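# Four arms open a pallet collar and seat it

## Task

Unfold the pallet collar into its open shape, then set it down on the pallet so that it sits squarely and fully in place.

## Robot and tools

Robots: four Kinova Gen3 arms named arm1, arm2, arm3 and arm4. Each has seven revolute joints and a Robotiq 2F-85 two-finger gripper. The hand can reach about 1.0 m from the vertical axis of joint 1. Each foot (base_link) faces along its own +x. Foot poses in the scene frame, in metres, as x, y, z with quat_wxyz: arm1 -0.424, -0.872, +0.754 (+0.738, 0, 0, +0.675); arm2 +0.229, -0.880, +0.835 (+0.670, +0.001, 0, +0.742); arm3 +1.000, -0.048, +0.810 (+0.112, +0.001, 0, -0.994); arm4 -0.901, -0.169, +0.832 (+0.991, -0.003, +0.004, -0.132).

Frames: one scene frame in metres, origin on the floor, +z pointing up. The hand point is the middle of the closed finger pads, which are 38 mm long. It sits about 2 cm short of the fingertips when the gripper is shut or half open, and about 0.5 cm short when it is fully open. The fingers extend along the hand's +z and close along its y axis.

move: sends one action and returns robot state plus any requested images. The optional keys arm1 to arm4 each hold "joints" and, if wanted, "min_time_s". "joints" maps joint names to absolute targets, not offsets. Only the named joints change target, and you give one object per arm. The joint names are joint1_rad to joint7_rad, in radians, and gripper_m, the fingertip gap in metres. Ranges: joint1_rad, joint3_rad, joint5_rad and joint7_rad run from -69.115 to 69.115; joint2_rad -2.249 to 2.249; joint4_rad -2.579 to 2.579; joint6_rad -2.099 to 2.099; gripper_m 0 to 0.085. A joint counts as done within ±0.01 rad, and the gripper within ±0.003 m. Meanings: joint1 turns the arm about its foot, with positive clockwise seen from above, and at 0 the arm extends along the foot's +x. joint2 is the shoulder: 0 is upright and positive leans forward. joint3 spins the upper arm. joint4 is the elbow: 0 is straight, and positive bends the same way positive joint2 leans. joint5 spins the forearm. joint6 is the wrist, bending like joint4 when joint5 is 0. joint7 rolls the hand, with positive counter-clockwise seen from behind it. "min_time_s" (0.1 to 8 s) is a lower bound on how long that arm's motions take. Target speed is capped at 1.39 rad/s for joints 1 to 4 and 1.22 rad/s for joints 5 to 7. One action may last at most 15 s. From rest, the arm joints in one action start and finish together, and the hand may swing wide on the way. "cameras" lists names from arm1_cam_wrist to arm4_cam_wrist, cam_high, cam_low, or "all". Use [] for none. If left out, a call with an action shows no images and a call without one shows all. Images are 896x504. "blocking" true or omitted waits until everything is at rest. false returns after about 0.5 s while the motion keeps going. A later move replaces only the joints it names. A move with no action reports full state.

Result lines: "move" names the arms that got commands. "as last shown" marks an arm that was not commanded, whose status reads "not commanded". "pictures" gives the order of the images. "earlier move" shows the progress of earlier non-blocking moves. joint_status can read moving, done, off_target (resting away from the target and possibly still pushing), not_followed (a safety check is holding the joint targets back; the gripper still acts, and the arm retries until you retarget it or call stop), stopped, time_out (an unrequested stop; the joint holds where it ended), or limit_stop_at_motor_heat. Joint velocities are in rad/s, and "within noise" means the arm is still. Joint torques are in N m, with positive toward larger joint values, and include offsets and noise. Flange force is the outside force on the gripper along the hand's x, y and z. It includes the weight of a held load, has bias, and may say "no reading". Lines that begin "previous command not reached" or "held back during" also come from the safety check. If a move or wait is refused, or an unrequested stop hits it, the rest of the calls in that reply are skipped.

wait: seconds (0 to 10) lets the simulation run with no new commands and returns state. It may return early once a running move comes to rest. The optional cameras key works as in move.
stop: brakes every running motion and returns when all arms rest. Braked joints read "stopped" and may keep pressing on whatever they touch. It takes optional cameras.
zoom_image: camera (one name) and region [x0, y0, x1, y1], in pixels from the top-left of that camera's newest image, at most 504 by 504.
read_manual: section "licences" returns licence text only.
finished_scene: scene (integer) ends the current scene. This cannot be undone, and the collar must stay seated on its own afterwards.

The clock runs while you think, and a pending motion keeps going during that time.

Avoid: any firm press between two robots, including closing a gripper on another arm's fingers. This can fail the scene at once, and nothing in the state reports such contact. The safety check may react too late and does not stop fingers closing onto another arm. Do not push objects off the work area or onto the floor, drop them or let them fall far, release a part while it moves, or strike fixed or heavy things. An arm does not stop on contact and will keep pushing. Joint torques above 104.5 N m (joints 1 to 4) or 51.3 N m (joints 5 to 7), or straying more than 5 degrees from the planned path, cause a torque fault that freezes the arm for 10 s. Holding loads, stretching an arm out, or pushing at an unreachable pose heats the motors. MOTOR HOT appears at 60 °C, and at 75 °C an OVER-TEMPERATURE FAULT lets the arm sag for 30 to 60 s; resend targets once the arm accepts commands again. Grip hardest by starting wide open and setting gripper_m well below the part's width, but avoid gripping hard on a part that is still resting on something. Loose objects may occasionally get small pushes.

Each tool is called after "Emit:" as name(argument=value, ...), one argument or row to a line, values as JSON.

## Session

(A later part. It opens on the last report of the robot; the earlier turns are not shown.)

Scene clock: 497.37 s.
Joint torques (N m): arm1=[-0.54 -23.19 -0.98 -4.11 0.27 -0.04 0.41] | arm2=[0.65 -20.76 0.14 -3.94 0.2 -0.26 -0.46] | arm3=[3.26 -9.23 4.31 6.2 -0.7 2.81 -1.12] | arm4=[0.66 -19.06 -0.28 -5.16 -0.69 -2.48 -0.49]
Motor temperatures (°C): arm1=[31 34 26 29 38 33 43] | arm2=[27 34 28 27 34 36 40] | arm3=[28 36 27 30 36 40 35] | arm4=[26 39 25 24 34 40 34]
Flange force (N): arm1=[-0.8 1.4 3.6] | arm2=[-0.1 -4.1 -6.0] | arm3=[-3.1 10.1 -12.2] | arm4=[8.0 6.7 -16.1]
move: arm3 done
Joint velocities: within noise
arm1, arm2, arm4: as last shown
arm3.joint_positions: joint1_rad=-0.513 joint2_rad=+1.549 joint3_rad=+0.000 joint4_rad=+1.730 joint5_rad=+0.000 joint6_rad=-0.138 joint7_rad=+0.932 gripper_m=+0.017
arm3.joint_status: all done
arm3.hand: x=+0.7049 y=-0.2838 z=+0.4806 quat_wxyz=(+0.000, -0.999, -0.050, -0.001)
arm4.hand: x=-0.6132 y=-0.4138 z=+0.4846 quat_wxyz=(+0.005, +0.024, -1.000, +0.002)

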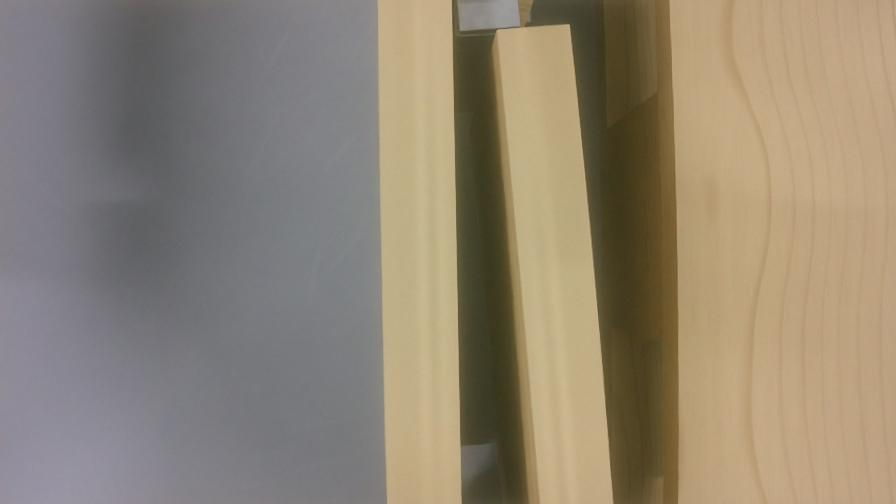

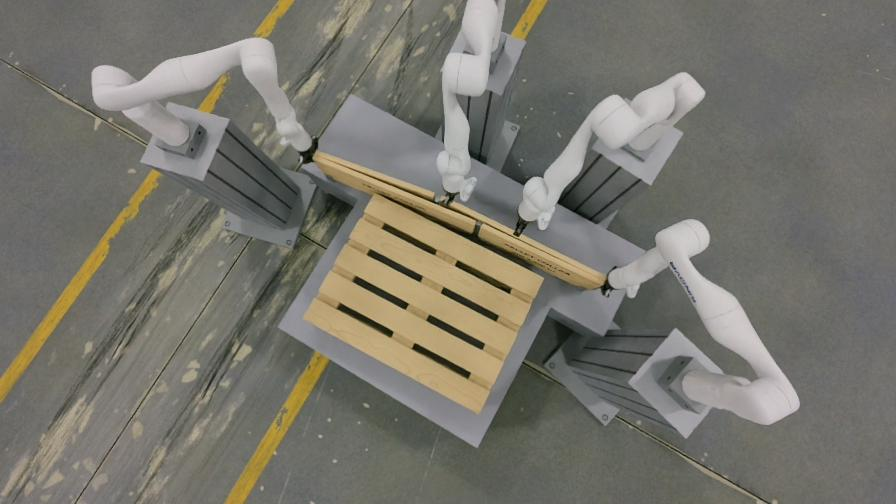

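Emit:
move(
  arm2={"joints": {"joint1_rad": -0.2797, "joint2_rad": 1.4471, "joint4_rad": 1.3765, "joint6_rad": 0.3180, "joint7_rad": -0.3318, "gripper_m": 0.031}, "min_time_s": 1.5},
  cameras=["arm2_cam_wrist"],
)

Scene clock: 547.00 s.
Joint torques (N m): arm1=[-0.58 -23.15 -1 -4.13 0.24 0 0.4] | arm2=[0.66 -21.12 0.19 -3.66 0.19 -0.31 -0.38] | arm3=[3.25 -9.08 4.2 6.36 -0.72 2.86 -1.09] | arm4=[0.75 -18.87 -0.16 -4.95 -0.66 -2.35 -0.48]
Motor temperatures (°C): arm1=[31 34 26 29 38 33 43] | arm2=[27 34 28 27 34 36 40] | arm3=[28 35 27 31 36 40 35] | arm4=[26 38 25 24 34 40 34]
Flange force (N): arm1=[-0.8 1.2 3.6] | arm2=[0.0 -3.8 -6.2] | arm3=[-3.4 10.2 -12.2] | arm4=[7.6 6.8 -16.1]
move: arm2 done
Joint velocities: within noise
arm1, arm3, arm4: as last shown
arm2.joint_positions: joint1_rad=-0.280 joint2_rad=+1.447 joint3_rad=+0.000 joint4_rad=+1.377 joint5_rad=+0.000 joint6_rad=+0.318 joint7_rad=-0.332 gripper_m=+0.031
arm2.joint_status: all done
arm2.hand: x=+0.0592 y=-0.3918 z=+0.5633 quat_wxyz=(+0.001, +0.025, -1.000, -0.001)
arm3.joint_positions: joint1_rad=-0.513 joint2_rad=+1.549 joint3_rad=+0.000 joint4_rad=+1.731 joint5_rad=+0.000 joint6_rad=-0.138 joint7_rad=+0.932 gripper_m=+0.017
arm4.hand: x=-0.6133 y=-0.4137 z=+0.4847 quat_wxyz=(+0.005, +0.024, -1.000, +0.002)

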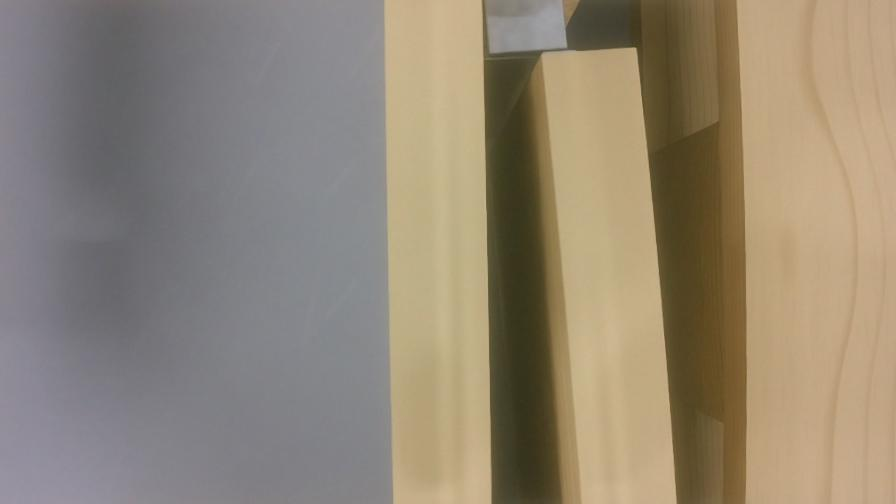

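Emit:
move(
  arm2={"joints": {"joint1_rad": -0.2792, "joint2_rad": 1.5883, "joint4_rad": 1.2434, "joint6_rad": 0.3099, "joint7_rad": -0.3313}, "min_time_s": 2},
  cameras=["arm2_cam_wrist", "cam_low"],
)

Scene clock: 581.97 s.
Joint torques (N m): arm1=[-0.5 -23.17 -0.97 -4.2 0.25 -0.01 0.42] | arm2=[0.74 -21.43 0.27 -4.02 0.25 -0.51 -0.33] | arm3=[2.83 -8.98 3.54 6.36 -0.71 2.9 -1.1] | arm4=[0.94 -18.61 0.13 -5.03 -0.72 -2.44 -0.51]
Motor temperatures (°C): arm1=[31 34 26 29 38 33 43] | arm2=[27 34 28 27 33 36 40] | arm3=[28 34 27 31 36 40 35] | arm4=[26 38 25 24 34 40 34]
Flange force (N): arm1=[-0.5 1.1 3.6] | arm2=[-0.1 -4.9 -7.2] | arm3=[-4.1 9.3 -12.5] | arm4=[7.3 7.0 -16.9]
move: arm2 done
Joint velocities: within noise
arm1, arm3, arm4: as last shown
arm2.joint_positions: joint1_rad=-0.279 joint2_rad=+1.588 joint3_rad=+0.000 joint4_rad=+1.243 joint5_rad=+0.000 joint6_rad=+0.310 joint7_rad=-0.331 gripper_m=+0.031
arm2.joint_status: all done
arm2.hand: x=+0.0591 y=-0.3909 z=+0.5033 quat_wxyz=(+0.001, +0.025, -1.000, -0.001)

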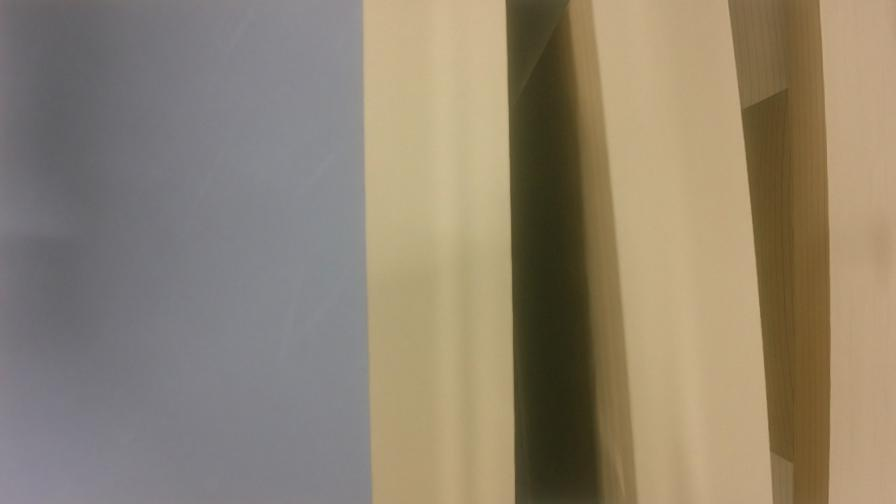

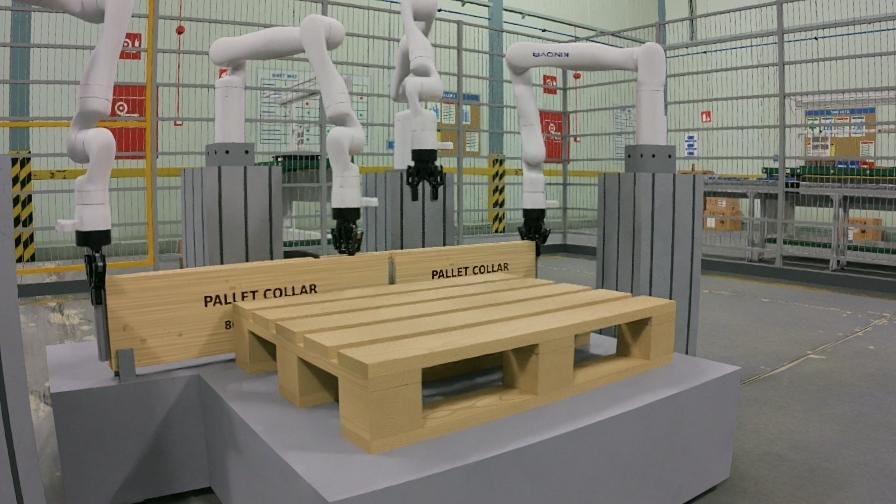

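Emit:
move(
  arm2={"joints": {"gripper_m": 0.012}},
)

Emit:
move(
  arm3={"joints": {"joint1_rad": -0.6315, "joint2_rad": 1.5418, "joint4_rad": 1.6161, "joint6_rad": -0.0163, "joint7_rad": 0.7637}, "min_time_s": 3},
  cameras=["arm2_cam_wrist", "cam_high"],
)

Scene clock: 667.23 s.
Joint torques (N m): arm1=[-0.54 -23.15 -1.05 -4.09 0.25 -0.06 0.42] | arm2=[-0.28 -17.61 -1.24 -0.02 0.11 1.96 -0.28] | arm3=[2.41 -9.59 2.77 5.4 -0.67 2.45 -1.12] | arm4=[0.5 -18.72 -0.4 -3.77 -0.66 -1.92 -0.48]
Motor temperatures (°C): arm1=[31 34 26 29 38 33 43] | arm2=[27 34 28 27 33 36 39] | arm3=[28 34 27 31 36 40 35] | arm4=[26 37 25 24 34 40 34]
Flange force (N): arm1=[-0.9 1.5 3.5] | arm2=[-0.3 0.7 -6.7] | arm3=[-3.5 7.5 -13.2] | arm4=[6.6 4.9 -13.6]
move: arm2 off_target
Joint velocities: within noise
arm1, arm3, arm4: as last shown
arm2.joint_positions: joint1_rad=-0.279 joint2_rad=+1.588 joint3_rad=+0.000 joint4_rad=+1.243 joint5_rad=+0.000 joint6_rad=+0.310 joint7_rad=-0.331 gripper_m=+0.019
arm2.joint_status: gripper_m off_target (ended at +0.019, target +0.012)
arm2.hand: x=+0.0591 y=-0.3909 z=+0.5033 quat_wxyz=(+0.001, +0.025, -1.000, -0.001)
arm4.hand: x=-0.6133 y=-0.4138 z=+0.4847 quat_wxyz=(+0.005, +0.024, -1.000, +0.002)
pictures: none

Scene clock: 670.53 s.
Joint torques (N m): arm1=[-0.55 -23.14 -1.01 -4.15 0.24 -0.01 0.38] | arm2=[-0.3 -18.25 -1.01 -3.03 0.21 0.28 -0.08] | arm3=[-5.99 -21.33 -6.93 -2.12 1.28 -1.14 0.76] | arm4=[0.02 -17.85 -1.76 -2.37 -0.66 -1.4 -0.62]
Motor temperatures (°C): arm1=[31 34 26 29 38 33 43] | arm2=[27 34 28 27 33 36 39] | arm3=[28 34 27 31 36 40 35] | arm4=[26 37 25 24 34 40 34]
Flange force (N): arm1=[-0.7 1.1 3.6] | arm2=[-1.8 -5.4 -12.4] | arm3=[-6.0 -10.7 -3.0] | arm4=[5.6 1.9 -12.3]
move: arm3 done
Joint velocities: within noise
arm1, arm2, arm4: as last shown
arm2.hand: x=+0.0591 y=-0.3909 z=+0.5032 quat_wxyz=(+0.001, +0.025, -1.000, -0.001)
arm3.joint_positions: joint1_rad=-0.631 joint2_rad=+1.542 joint3_rad=+0.000 joint4_rad=+1.616 joint5_rad=+0.000 joint6_rad=-0.016 joint7_rad=+0.764 gripper_m=+0.017
arm3.joint_status: all done
arm3.hand: x=+0.7099 y=-0.3458 z=+0.4808 quat_wxyz=(+0.000, -1.000, -0.025, -0.001)
arm4.hand: x=-0.6133 y=-0.4137 z=+0.4847 quat_wxyz=(+0.005, +0.024, -1.000, +0.002)

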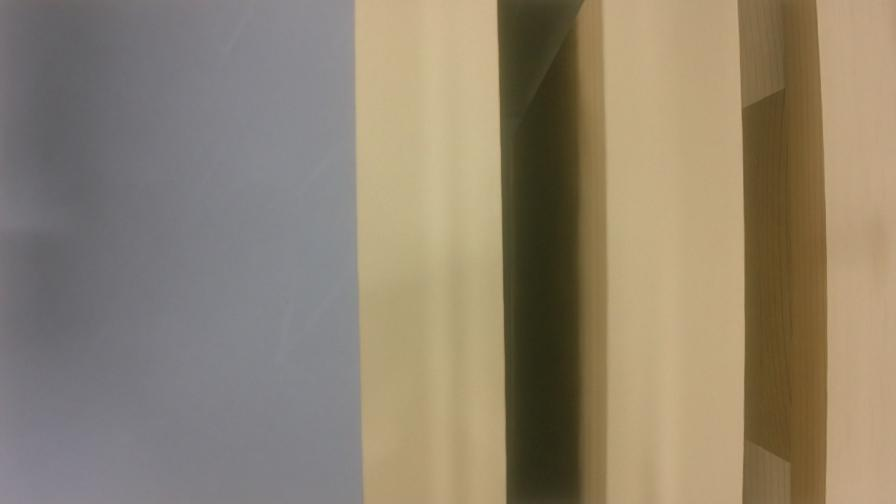

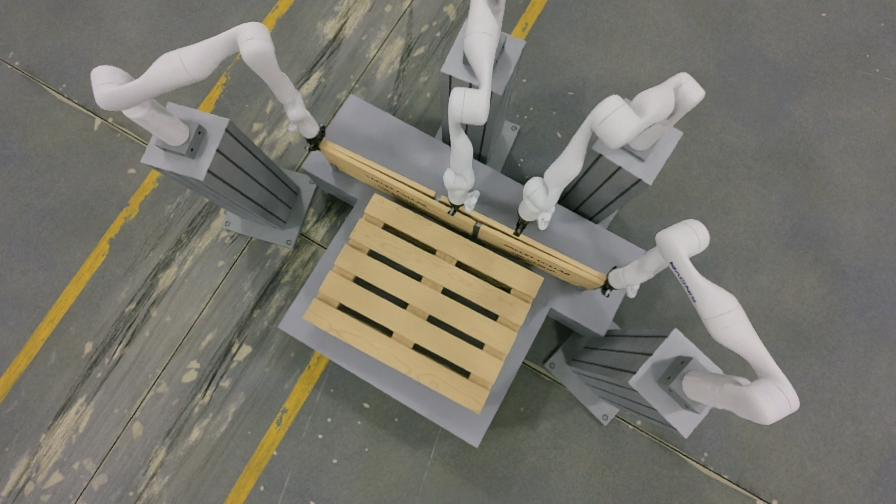

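Emit:
move(
  arm2={"joints": {"joint1_rad": -0.3037, "joint2_rad": 1.5601, "joint4_rad": 1.3988, "joint6_rad": 0.1827, "joint7_rad": -0.3558}, "min_time_s": 3},
  arm4={"joints": {"joint1_rad": 0.4388, "joint2_rad": 1.5794, "joint4_rad": 1.6033, "joint6_rad": -0.0411, "joint7_rad": 2.3234}, "min_time_s": 3},
)

Emit:
move(
  arm1={"joints": {"joint1_rad": -0.0468, "joint2_rad": 1.1071, "joint4_rad": 2.0213, "joint6_rad": 0.0132, "joint7_rad": 0.0920, "gripper_m": 0.034}, "min_time_s": 3},
  arm2={"joints": {"joint1_rad": -0.3260, "joint2_rad": 1.5491, "joint4_rad": 1.5361, "joint6_rad": 0.0564, "joint7_rad": -0.3781}, "min_time_s": 3},
  arm4={"joints": {"joint1_rad": 0.4984, "joint2_rad": 1.5801, "joint4_rad": 1.4982, "joint6_rad": 0.0633, "joint7_rad": 2.3830}, "min_time_s": 3},
  cameras=["arm1_cam_wrist", "arm2_cam_wrist", "cam_high"],
)

Scene clock: 699.20 s.
Joint torques (N m): arm1=[-0.5 -23.16 -1.04 -4.15 0.28 -0.03 0.38] | arm2=[-1.15 -24.13 -1.96 -1.51 0.27 0.97 -0.06] | arm3=[-3.07 -21.3 -3.27 -1.57 0.84 -0.94 0.31] | arm4=[3.02 -26.1 1.58 0.28 -1.71 0.22 -1.55]
Motor temperatures (°C): arm1=[31 34 26 29 38 33 43] | arm2=[27 34 28 27 33 36 39] | arm3=[28 34 27 31 36 40 35] | arm4=[26 37 25 24 34 40 34]
Flange force (N): arm1=[-0.7 1.3 3.6] | arm2=[-2.3 -0.9 5.3] | arm3=[-2.5 -5.8 -1.7] | arm4=[-0.8 3.4 13.7]
move: arm2 done; arm4 done
Joint velocities: within noise
arm1, arm3: as last shown
arm2.joint_positions: joint1_rad=-0.304 joint2_rad=+1.560 joint3_rad=+0.000 joint4_rad=+1.399 joint5_rad=+0.000 joint6_rad=+0.183 joint7_rad=-0.356 gripper_m=+0.019
arm2.joint_status: all done
arm2.hand: x=+0.0625 y=-0.4308 z=+0.5053 quat_wxyz=(+0.001, +0.025, -1.000, -0.001)
arm4.joint_positions: joint1_rad=+0.439 joint2_rad=+1.579 joint3_rad=+0.000 joint4_rad=+1.603 joint5_rad=+0.000 joint6_rad=-0.041 joint7_rad=+2.323 gripper_m=+0.017
arm4.joint_status: all done
arm4.hand: x=-0.6099 y=-0.4536 z=+0.4867 quat_wxyz=(+0.005, +0.024, -1.000, +0.002)
pictures: none

Scene clock: 702.57 s.
Joint torques (N m): arm1=[-0.53 -19.98 -1.02 -0.31 0.27 -0.09 0.41] | arm2=[-2.23 -23.38 -4.04 0.2 0.38 1.09 -0.14] | arm3=[-0.21 -19.53 0.15 -2.25 0.34 -1.01 -0.2] | arm4=[1.83 -30.23 -0.76 -4.3 -2.46 -1.24 -2.36]
Motor temperatures (°C): arm1=[31 34 26 29 38 33 43] | arm2=[27 34 28 27 33 36 39] | arm3=[28 34 27 31 36 40 35] | arm4=[26 37 25 24 34 40 34]
Flange force (N): arm1=[-0.4 -0.3 4.4] | arm2=[-4.5 1.0 7.6] | arm3=[3.0 -3.1 -7.5] | arm4=[5.9 4.4 12.6]
move: arm1 done; arm2 done; arm4 done
Joint velocities: within noise
arm1.joint_positions: joint1_rad=-0.047 joint2_rad=+1.107 joint3_rad=+0.000 joint4_rad=+2.021 joint5_rad=+0.000 joint6_rad=+0.013 joint7_rad=+0.092 gripper_m=+0.034
arm1.joint_status: all done
arm1.hand: x=-0.3827 y=-0.4928 z=+0.6008 quat_wxyz=(+0.000, +0.025, -1.000, +0.000)
arm2.joint_positions: joint1_rad=-0.326 joint2_rad=+1.549 joint3_rad=+0.000 joint4_rad=+1.536 joint5_rad=+0.000 joint6_rad=+0.056 joint7_rad=-0.378 gripper_m=+0.019
arm2.joint_status: all done
arm2.hand: x=+0.0689 y=-0.4705 z=+0.5051 quat_wxyz=(+0.001, +0.025, -1.000, -0.001)
arm3: as last shown
arm4.joint_positions: joint1_rad=+0.498 joint2_rad=+1.580 joint3_rad=+0.000 joint4_rad=+1.498 joint5_rad=+0.000 joint6_rad=+0.063 joint7_rad=+2.383 gripper_m=+0.017
arm4.joint_status: all done
arm4.hand: x=-0.6036 y=-0.4934 z=+0.4869 quat_wxyz=(+0.005, +0.024, -1.000, +0.002)

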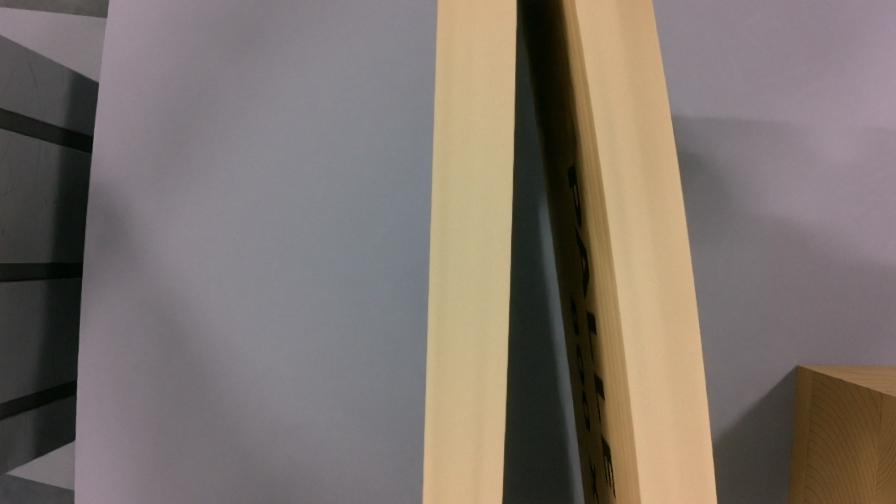

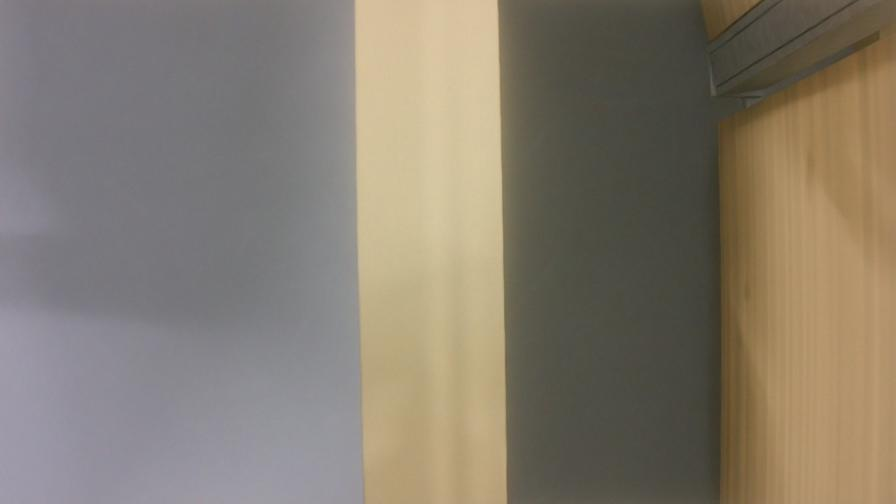

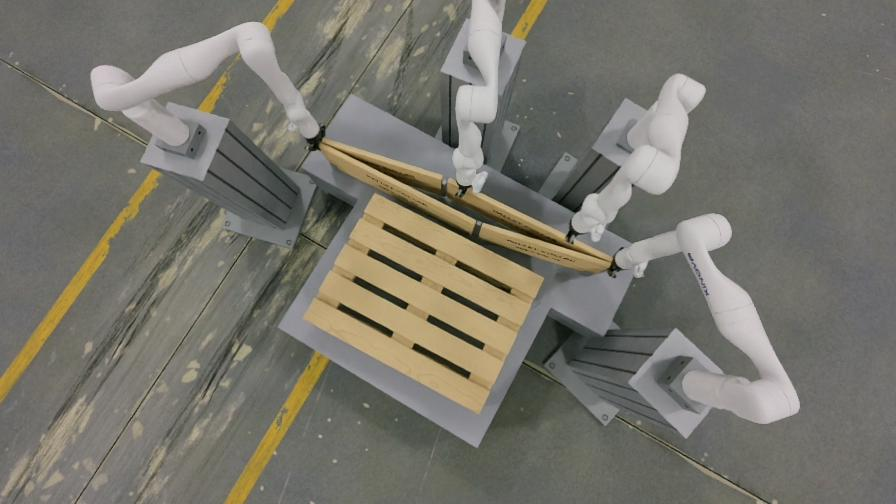

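Emit:
move(
  arm1={"joints": {"joint2_rad": 1.3559, "joint4_rad": 1.8833, "joint6_rad": -0.0976}, "min_time_s": 2},
)

Emit:
move(
  arm1={"joints": {"gripper_m": 0.012}},
)

Emit:
move(
  arm3={"joints": {"gripper_m": 0.05}},
  arm4={"joints": {"gripper_m": 0.05}},
)

Emit:
move(
  arm4={"joints": {"joint2_rad": 1.3713, "joint4_rad": 1.6806, "joint6_rad": 0.0897}, "min_time_s": 1.5},
)

Emit:
move(
  arm1={"joints": {"joint1_rad": -0.0198, "joint2_rad": 1.3638, "joint4_rad": 1.9856, "joint6_rad": -0.2078, "joint7_rad": 0.1190}, "min_time_s": 2.5},
  arm2={"joints": {"joint1_rad": -0.3440, "joint2_rad": 1.5467, "joint4_rad": 1.6506, "joint6_rad": -0.0557, "joint7_rad": -0.3961}, "min_time_s": 2.5},
  cameras=["cam_high", "arm3_cam_wrist"],
)

Scene clock: 828.67 s.
Joint torques (N m): arm1=[-0.58 -20.58 -0.99 0.73 0.27 -0.07 0.38] | arm2=[-2.31 -23.44 -3.97 0.23 0.3 1.07 -0.16] | arm3=[-0.23 -19.54 0.2 -2.29 0.33 -1.03 -0.19] | arm4=[1.77 -30.21 -0.78 -4.3 -2.42 -1.23 -2.38]
Motor temperatures (°C): arm1=[31 34 26 29 38 33 43] | arm2=[28 37 28 27 33 36 39] | arm3=[28 35 27 30 36 40 35] | arm4=[26 39 25 25 35 40 34]
Flange force (N): arm1=[-0.7 -0.7 4.0] | arm2=[-4.7 1.3 7.8] | arm3=[3.0 -3.2 -7.6] | arm4=[6.0 4.3 12.6]
move: arm1 done
Joint velocities: within noise
arm1.joint_positions: joint1_rad=-0.047 joint2_rad=+1.356 joint3_rad=+0.000 joint4_rad=+1.883 joint5_rad=+0.000 joint6_rad=-0.098 joint7_rad=+0.092 gripper_m=+0.034
arm1.joint_status: all done
arm1.hand: x=-0.3827 y=-0.4929 z=+0.5038 quat_wxyz=(+0.000, +0.025, -1.000, +0.000)
arm2, arm3, arm4: as last shown
pictures: none

Scene clock: 829.33 s.
Joint torques (N m): arm1=[-0.71 -16.21 -0.72 3.23 0.63 1.72 0.79] | arm2=[-2.29 -24.03 -3.83 -0.57 0.32 0.48 -0.14] | arm3=[-0.63 -19.48 -0.37 -2.67 0.38 -1.2 -0.15] | arm4=[1.25 -30.4 -1.79 -2.82 -2.45 -0.46 -2.37]
Motor temperatures (°C): arm1=[31 34 26 29 38 33 43] | arm2=[28 37 28 27 33 36 39] | arm3=[28 35 27 30 36 40 35] | arm4=[26 39 25 25 35 40 34]
Flange force (N): arm1=[-0.5 2.1 -1.2] | arm2=[-4.9 0.6 7.3] | arm3=[2.8 -4.2 -8.6] | arm4=[5.2 1.6 16.6]
move: arm1 off_target
Joint velocities: within noise
arm1.joint_positions: joint1_rad=-0.047 joint2_rad=+1.356 joint3_rad=+0.000 joint4_rad=+1.883 joint5_rad=+0.000 joint6_rad=-0.098 joint7_rad=+0.092 gripper_m=+0.019
arm1.joint_status: gripper_m off_target (ended at +0.019, target +0.012)
arm1.hand: x=-0.3828 y=-0.4929 z=+0.5038 quat_wxyz=(+0.000, +0.025, -1.000, +0.000)
arm2, arm3, arm4: as last shown
arm2.hand: x=+0.0689 y=-0.4706 z=+0.5051 quat_wxyz=(+0.001, +0.025, -1.000, -0.001)
pictures: none

Scene clock: 830.23 s.
Joint torques (N m): arm1=[-0.95 -25.56 -1.01 2.67 0.69 0.96 0.81] | arm2=[-1.64 -23.88 -2.79 -3.01 0.29 -0.96 -0.16] | arm3=[-0.71 -19.81 0.33 -0.56 0.5 0.1 -0.01] | arm4=[0.49 -20.61 -0.42 -0.44 -0.15 0.31 -0.03]
Motor temperatures (°C): arm1=[31 34 26 29 38 33 43] | arm2=[28 37 28 27 33 36 39] | arm3=[28 35 27 30 36 40 35] | arm4=[26 39 25 25 35 40 34]
Flange force (N): arm1=[-0.8 0.6 20.6] | arm2=[-4.7 -3.3 1.2] | arm3=[1.1 -2.4 -2.9] | arm4=[0.1 0.9 -1.0]
move: arm3 done; arm4 done
Joint velocities: within noise
arm1, arm2: as last shown
arm1.hand: x=-0.3828 y=-0.4930 z=+0.5038 quat_wxyz=(+0.000, +0.025, -1.000, +0.000)
arm2.hand: x=+0.0689 y=-0.4705 z=+0.5051 quat_wxyz=(+0.001, +0.025, -1.000, -0.001)
arm3.joint_positions: joint1_rad=-0.631 joint2_rad=+1.542 joint3_rad=+0.000 joint4_rad=+1.616 joint5_rad=+0.000 joint6_rad=-0.016 joint7_rad=+0.764 gripper_m=+0.050
arm3.joint_status: all done
arm3.hand: x=+0.7099 y=-0.3458 z=+0.4808 quat_wxyz=(+0.000, -1.000, -0.025, -0.001)
arm4.joint_positions: joint1_rad=+0.498 joint2_rad=+1.580 joint3_rad=+0.000 joint4_rad=+1.498 joint5_rad=+0.000 joint6_rad=+0.063 joint7_rad=+2.383 gripper_m=+0.050
arm4.joint_status: all done
arm4.hand: x=-0.6036 y=-0.4934 z=+0.4869 quat_wxyz=(+0.005, +0.024, -1.000, +0.002)
pictures: none

Scene clock: 832.10 s.
Joint torques (N m): arm1=[-0.99 -25.68 -0.99 2.67 0.68 0.89 0.77] | arm2=[-1.69 -23.79 -2.81 -2.97 0.3 -0.95 -0.18] | arm3=[-0.73 -19.87 0.38 -0.61 0.48 0.11 0] | arm4=[0.42 -20.45 -0.4 -0.59 -0.19 0.33 -0.06]
Motor temperatures (°C): arm1=[31 34 26 29 38 33 43] | arm2=[28 37 28 27 33 36 39] | arm3=[28 35 27 30 36 40 35] | arm4=[26 39 25 25 35 40 34]
Flange force (N): arm1=[-1.0 0.8 20.8] | arm2=[-4.8 -3.1 1.1] | arm3=[1.2 -2.6 -2.9] | arm4=[0.1 0.6 -0.7]
move: arm4 done
Joint velocities: within noise
arm1, arm2, arm3: as last shown
arm1.hand: x=-0.3827 y=-0.4929 z=+0.5038 quat_wxyz=(+0.000, +0.025, -1.000, +0.000)
arm4.joint_positions: joint1_rad=+0.498 joint2_rad=+1.371 joint3_rad=+0.000 joint4_rad=+1.681 joint5_rad=+0.000 joint6_rad=+0.090 joint7_rad=+2.383 gripper_m=+0.050
arm4.joint_status: all done
arm4.hand: x=-0.6029 y=-0.4929 z=+0.5748 quat_wxyz=(+0.005, +0.024, -1.000, +0.002)
pictures: none

Scene clock: 834.90 s.
Joint torques (N m): arm1=[-1.2 -26.78 -1.21 4.89 0.7 0.92 0.76] | arm2=[-1.25 -22.58 -2.16 -1.51 0.42 -0.9 -0.22] | arm3=[-0.53 -20.26 0.6 -1.05 0.47 -0.1 -0.04] | arm4=[0.54 -20.46 -0.42 -0.61 -0.19 0.31 -0.03]
Motor temperatures (°C): arm1=[31 34 26 29 38 33 43] | arm2=[28 37 28 27 33 36 39] | arm3=[28 35 27 30 36 40 35] | arm4=[26 39 25 25 35 40 34]
Flange force (N): arm1=[-2.0 0.6 28.8] | arm2=[-3.9 -2.3 1.7] | arm3=[2.1 -2.8 -3.0] | arm4=[-0.1 0.8 -0.8]
move: arm1 done; arm2 done
Joint velocities: within noise
arm1.joint_positions: joint1_rad=-0.020 joint2_rad=+1.364 joint3_rad=+0.000 joint4_rad=+1.986 joint5_rad=+0.000 joint6_rad=-0.208 joint7_rad=+0.119 gripper_m=+0.019
arm1.joint_status: all done
arm1.hand: x=-0.3748 y=-0.5276 z=+0.5058 quat_wxyz=(+0.000, +0.025, -1.000, +0.000)
arm2.joint_positions: joint1_rad=-0.344 joint2_rad=+1.547 joint3_rad=+0.000 joint4_rad=+1.651 joint5_rad=+0.000 joint6_rad=-0.056 joint7_rad=-0.396 gripper_m=+0.019
arm2.joint_status: all done
arm2.hand: x=+0.0768 y=-0.5053 z=+0.5060 quat_wxyz=(+0.001, +0.025, -1.000, -0.001)
arm3, arm4: as last shown
arm4.hand: x=-0.6029 y=-0.4929 z=+0.5749 quat_wxyz=(+0.005, +0.024, -1.000, +0.002)
pictures: arm3_cam_wrist, cam_high

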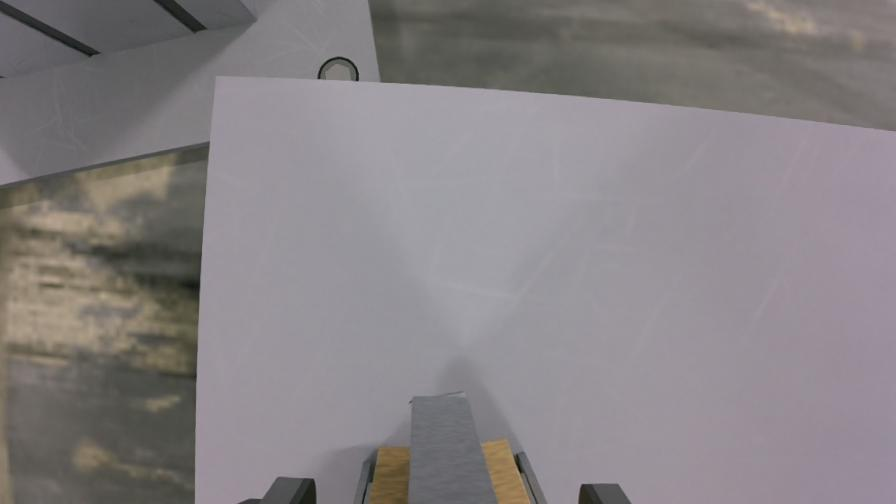

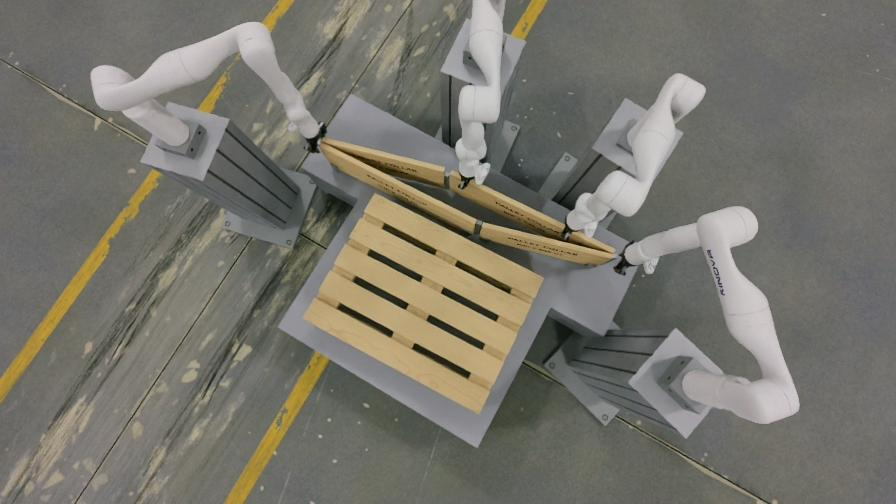

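Emit:
move(
  arm1={"joints": {"joint1_rad": 0.0204, "joint2_rad": 1.3863, "joint4_rad": 2.0761, "joint6_rad": -0.3208, "joint7_rad": 0.1592}, "min_time_s": 2.5},
  arm2={"joints": {"joint1_rad": -0.3592, "joint2_rad": 1.5563, "joint4_rad": 1.7561, "joint6_rad": -0.1708, "joint7_rad": -0.4113}, "min_time_s": 2.5},
  arm4={"joints": {"joint1_rad": 0.0599, "joint2_rad": 1.2976, "joint4_rad": 1.4750, "joint6_rad": 0.3690, "joint7_rad": 2.2164}, "min_time_s": 2},
)

Emit:
move(
  arm1={"joints": {"gripper_m": 0.034}},
  arm3={"joints": {"joint2_rad": 1.3637, "joint4_rad": 1.7761, "joint6_rad": 0.0018}, "min_time_s": 1.5},
)

Emit:
move(
  arm1={"joints": {"joint2_rad": 1.2111, "joint4_rad": 2.1856, "joint6_rad": -0.2551}, "min_time_s": 1.5},
  arm3={"joints": {"joint1_rad": -0.5173, "joint2_rad": 1.4215, "joint4_rad": 1.2832, "joint6_rad": 0.4369, "joint7_rad": 1.1533}, "min_time_s": 2},
)

Emit:
move(
  arm1={"joints": {"joint1_rad": -0.3978, "joint2_rad": 1.2141, "joint4_rad": 2.1968, "joint6_rad": -0.2693, "joint7_rad": -0.2590}, "min_time_s": 1.5},
  cameras=["cam_high", "arm1_cam_wrist", "arm2_cam_wrist", "arm3_cam_wrist", "arm4_cam_wrist"],
)

Scene clock: 873.93 s.
Joint torques (N m): arm1=[-0.09 -25.09 0.85 6.1 0.36 0.65 0.8] | arm2=[-0.04 -22.54 -0.23 -0.18 0.46 -1.06 -0.17] | arm3=[0.84 -22.34 2.58 -3.57 0.34 -1.28 -0.21] | arm4=[0.43 -22.55 -0.49 -2.99 -0.16 0.33 -0.02]
Motor temperatures (°C): arm1=[31 34 26 29 38 33 43] | arm2=[27 37 28 27 33 36 39] | arm3=[28 35 27 30 36 40 35] | arm4=[26 40 25 25 34 40 34]
Flange force (N): arm1=[1.4 -0.1 27.5] | arm2=[-0.8 -2.8 4.7] | arm3=[7.3 -3.6 -3.9] | arm4=[0.0 0.8 -0.6]
move: arm1 done; arm2 done; arm4 done
Joint velocities: within noise
arm1.joint_positions: joint1_rad=+0.020 joint2_rad=+1.386 joint3_rad=+0.000 joint4_rad=+2.076 joint5_rad=+0.000 joint6_rad=-0.321 joint7_rad=+0.159 gripper_m=+0.019
arm1.joint_status: all done
arm1.hand: x=-0.3646 y=-0.5620 z=+0.5058 quat_wxyz=(+0.000, +0.025, -1.000, +0.000)
arm2.joint_positions: joint1_rad=-0.359 joint2_rad=+1.556 joint3_rad=+0.000 joint4_rad=+1.756 joint5_rad=+0.000 joint6_rad=-0.171 joint7_rad=-0.411 gripper_m=+0.019
arm2.joint_status: all done
arm2.hand: x=+0.0871 y=-0.5397 z=+0.5060 quat_wxyz=(+0.001, +0.025, -1.000, -0.001)
arm3: as last shown
arm4.joint_positions: joint1_rad=+0.060 joint2_rad=+1.298 joint3_rad=+0.000 joint4_rad=+1.475 joint5_rad=+0.000 joint6_rad=+0.369 joint7_rad=+2.216 gripper_m=+0.050
arm4.joint_status: all done
arm4.hand: x=-0.4200 y=-0.3594 z=+0.6226 quat_wxyz=(+0.005, +0.159, -0.987, +0.001)
pictures: none

Scene clock: 875.77 s.
Joint torques (N m): arm1=[-0.56 -18.9 -1.02 2.73 0.28 -0.05 0.38] | arm2=[2.06 -23.05 2.73 2.16 0.28 -0.03 -0.15] | arm3=[-0.75 -19.57 0.33 -0.76 0.5 0.11 -0.06] | arm4=[0.44 -22.56 -0.49 -2.96 -0.13 0.33 -0.05]
Motor temperatures (°C): arm1=[31 34 26 29 38 33 43] | arm2=[27 37 28 27 33 36 39] | arm3=[28 35 27 30 36 40 35] | arm4=[26 40 25 25 34 40 34]
Flange force (N): arm1=[-1.1 -1.9 4.7] | arm2=[5.6 -2.2 11.4] | arm3=[1.1 -2.7 -2.5] | arm4=[-0.1 0.7 -0.6]
move: arm1 done; arm3 done
Joint velocities: within noise
arm1.joint_positions: joint1_rad=+0.020 joint2_rad=+1.386 joint3_rad=+0.000 joint4_rad=+2.076 joint5_rad=+0.000 joint6_rad=-0.321 joint7_rad=+0.159 gripper_m=+0.034
arm1.joint_status: all done
arm1.hand: x=-0.3646 y=-0.5620 z=+0.5058 quat_wxyz=(+0.000, +0.025, -1.000, +0.000)
arm2, arm4: as last shown
arm3.joint_positions: joint1_rad=-0.631 joint2_rad=+1.364 joint3_rad=+0.000 joint4_rad=+1.776 joint5_rad=+0.000 joint6_rad=+0.002 joint7_rad=+0.764 gripper_m=+0.050
arm3.joint_status: all done
arm3.hand: x=+0.7118 y=-0.3434 z=+0.5550 quat_wxyz=(+0.000, -1.000, -0.025, -0.001)
pictures: none

Scene clock: 878.13 s.
Joint torques (N m): arm1=[-0.6 -18.57 -1.06 2.1 0.27 -0.05 0.39] | arm2=[2.01 -23.18 2.72 2.18 0.23 0.04 -0.17] | arm3=[-0.75 -23.39 0.38 -4.44 0.46 0.13 0] | arm4=[0.41 -22.52 -0.48 -3 -0.16 0.34 -0.02]
Motor temperatures (°C): arm1=[31 34 26 29 38 33 43] | arm2=[27 37 28 27 33 36 39] | arm3=[28 35 27 30 36 40 35] | arm4=[26 40 25 25 34 40 34]
Flange force (N): arm1=[-1.0 -1.9 5.2] | arm2=[5.3 -2.4 11.8] | arm3=[3.0 -2.4 -2.6] | arm4=[0.1 0.9 -0.7]
move: arm1 done; arm3 done
Joint velocities: within noise
arm1.joint_positions: joint1_rad=+0.020 joint2_rad=+1.211 joint3_rad=+0.000 joint4_rad=+2.186 joint5_rad=+0.000 joint6_rad=-0.255 joint7_rad=+0.159 gripper_m=+0.034
arm1.joint_status: all done
arm1.hand: x=-0.3646 y=-0.5620 z=+0.5709 quat_wxyz=(+0.000, +0.025, -1.000, +0.000)
arm2, arm4: as last shown
arm3.joint_positions: joint1_rad=-0.517 joint2_rad=+1.421 joint3_rad=+0.000 joint4_rad=+1.283 joint5_rad=+0.000 joint6_rad=+0.437 joint7_rad=+1.153 gripper_m=+0.050
arm3.joint_status: all done
arm3.hand: x=+0.5793 y=-0.4011 z=+0.5605 quat_wxyz=(-0.001, -0.987, -0.162, -0.001)
pictures: none

Scene clock: 880.00 s.
Joint torques (N m): arm1=[-0.46 -18.4 -0.97 2.21 0.28 -0.05 0.39] | arm2=[2.07 -23.08 2.62 2.21 0.21 0.04 -0.2] | arm3=[-0.75 -23.43 0.38 -4.45 0.5 0.13 -0.05] | arm4=[0.38 -22.55 -0.52 -3.04 -0.17 0.38 -0.03]
Motor temperatures (°C): arm1=[31 34 26 29 38 33 43] | arm2=[27 37 28 27 33 36 39] | arm3=[28 35 27 30 36 40 35] | arm4=[26 40 25 25 34 40 34]
Flange force (N): arm1=[-1.4 -1.5 5.0] | arm2=[5.4 -2.3 11.6] | arm3=[3.0 -2.4 -2.6] | arm4=[0.3 1.0 -0.7]
move: arm1 done
Joint velocities: within noise
arm1.joint_positions: joint1_rad=-0.398 joint2_rad=+1.214 joint3_rad=+0.000 joint4_rad=+2.197 joint5_rad=+0.000 joint6_rad=-0.269 joint7_rad=-0.259 gripper_m=+0.034
arm1.joint_status: all done
arm1.hand: x=-0.4943 y=-0.5684 z=+0.5709 quat_wxyz=(+0.000, +0.025, -1.000, +0.000)
arm2, arm3, arm4: as last shown
pictures: arm1_cam_wrist, arm2_cam_wrist, arm3_cam_wrist, arm4_cam_wrist, cam_high

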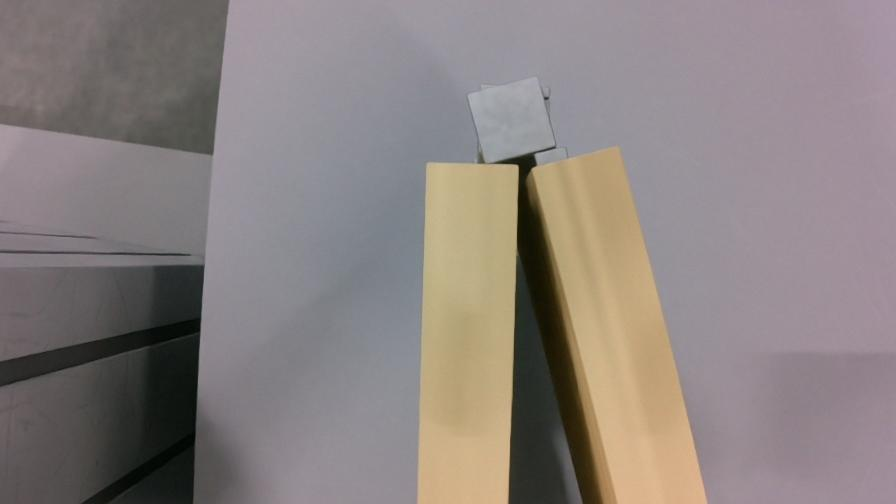

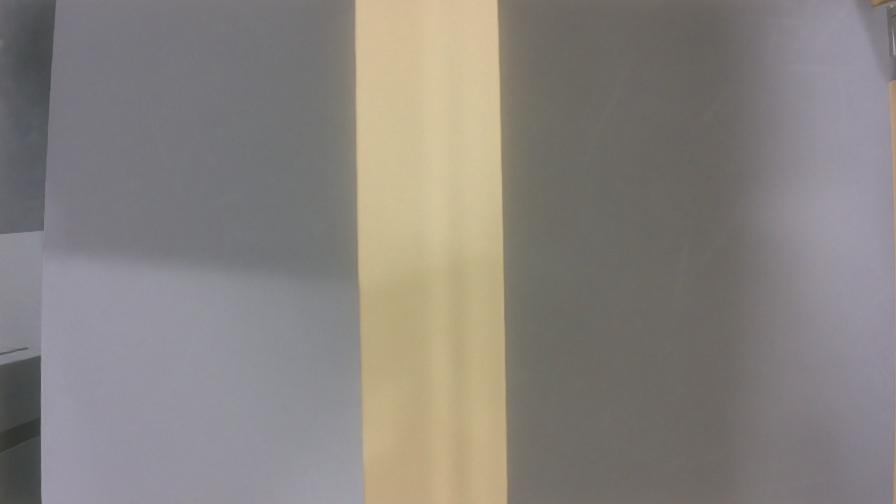

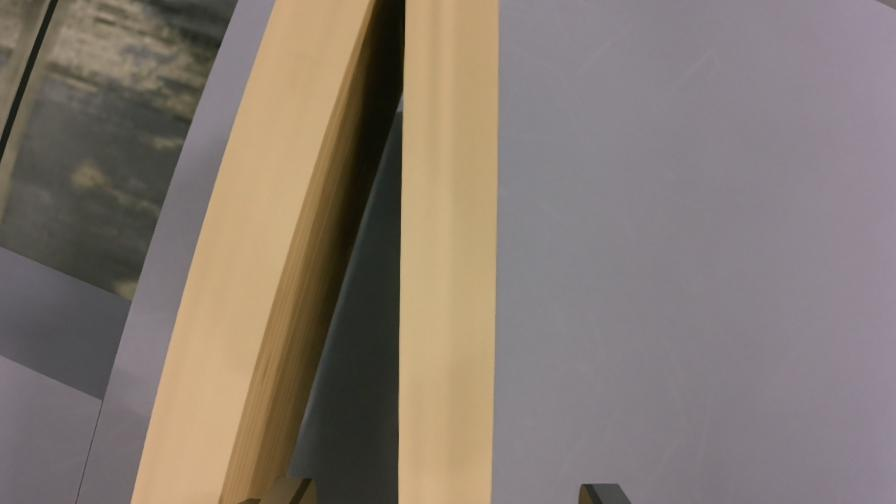

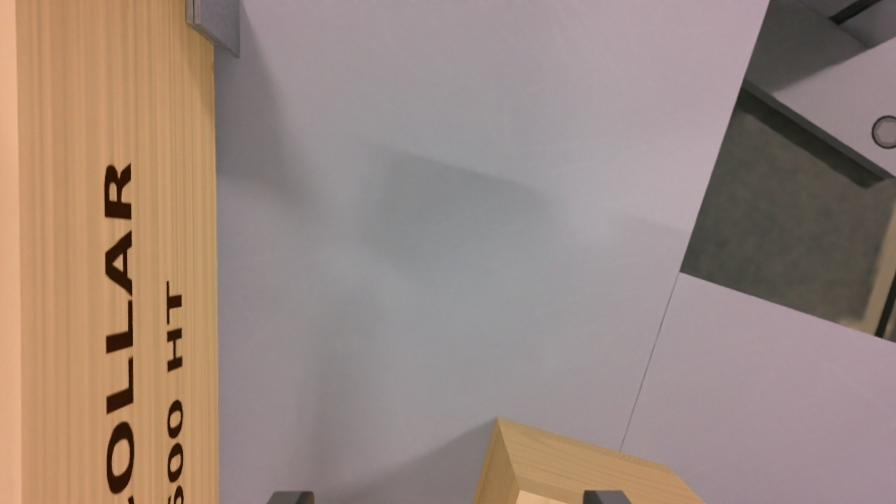

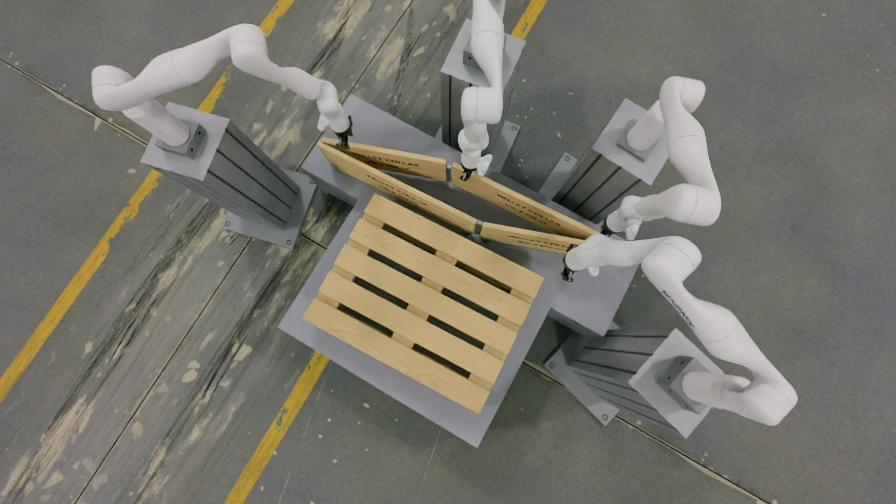

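Emit:
move(
  arm1={"joints": {"joint2_rad": 1.3948, "joint4_rad": 2.0828, "joint6_rad": -0.3360}, "min_time_s": 2},
  arm3={"joints": {"joint2_rad": 1.5595, "joint4_rad": 1.1614, "joint6_rad": 0.4207}, "min_time_s": 2},
  arm4={"joints": {"joint1_rad": 0.1701, "joint2_rad": 1.6226, "joint4_rad": 0.7142, "joint6_rad": 0.8048, "joint7_rad": 2.3266}, "min_time_s": 2},
)

Emit:
move(
  arm1={"joints": {"gripper_m": 0.012}},
  arm3={"joints": {"gripper_m": 0.012}},
  cameras=["arm4_cam_wrist", "cam_low"],
)

Scene clock: 903.87 s.
Joint torques (N m): arm1=[-0.55 -18.66 -0.98 2.64 0.29 -0.07 0.39] | arm2=[1.94 -23.1 2.7 2.22 0.24 -0.01 -0.19] | arm3=[-0.76 -23.55 0.39 -4.31 0.48 0.13 -0.01] | arm4=[0.45 -26.55 -0.5 -6.34 -0.13 0.31 -0.02]
Motor temperatures (°C): arm1=[31 34 26 29 38 33 43] | arm2=[27 37 28 27 33 36 39] | arm3=[28 35 27 30 36 40 35] | arm4=[26 40 25 25 34 40 34]
Flange force (N): arm1=[-1.6 -1.3 4.4] | arm2=[5.2 -2.0 11.7] | arm3=[3.1 -2.4 -3.0] | arm4=[0.6 1.2 -0.9]
move: arm1 time_out; arm3 done; arm4 done
Joint velocities: within noise
arm1.joint_positions: joint1_rad=-0.398 joint2_rad=+1.341 joint3_rad=+0.000 joint4_rad=+2.117 joint5_rad=+0.000 joint6_rad=-0.316 joint7_rad=-0.259 gripper_m=+0.034
arm1.joint_status: joint2_rad time_out (moved +0.127 of +0.181); joint4_rad time_out (moved -0.080 of -0.114); joint6_rad time_out (moved -0.047 of -0.067)
arm1.hand: x=-0.4948 y=-0.5672 z=+0.5240 quat_wxyz=(+0.000, +0.025, -1.000, +0.000)
arm2: as last shown
arm3.joint_positions: joint1_rad=-0.517 joint2_rad=+1.560 joint3_rad=+0.000 joint4_rad=+1.161 joint5_rad=+0.000 joint6_rad=+0.421 joint7_rad=+1.153 gripper_m=+0.050
arm3.joint_status: all done
arm3.hand: x=+0.5794 y=-0.4011 z=+0.5005 quat_wxyz=(+0.000, -0.987, -0.162, -0.001)
arm4.joint_positions: joint1_rad=+0.170 joint2_rad=+1.623 joint3_rad=+0.000 joint4_rad=+0.714 joint5_rad=+0.000 joint6_rad=+0.805 joint7_rad=+2.327 gripper_m=+0.050
arm4.joint_status: all done
arm4.hand: x=-0.3280 y=-0.4658 z=+0.5622 quat_wxyz=(+0.005, +0.159, -0.987, +0.001)
pictures: none
led back after a hold (arm4 arm): the arm was led back toward your command in small steps, so it may still be short of it.
joint command not followed: on one or more control steps a check withheld the commanded joint targets of the arm1 arm, and it was not sent them on those steps.
cause: the commanded joint targets, or the way to them, would bring a part of the robot too close to another arm (the arm4 arm, where that arm would come to rest).
joint command not followed: on one or more control steps a check withheld the commanded joint targets of the arm4 arm, and it was not sent them on those steps.
cause: the commanded joint targets, or the way to them, would bring a part of the robot too close to another arm (the arm1 arm, along the way the arms are being sent, or toward where that arm still pushes).

not run: a stop that you did not command came earlier in this reply.


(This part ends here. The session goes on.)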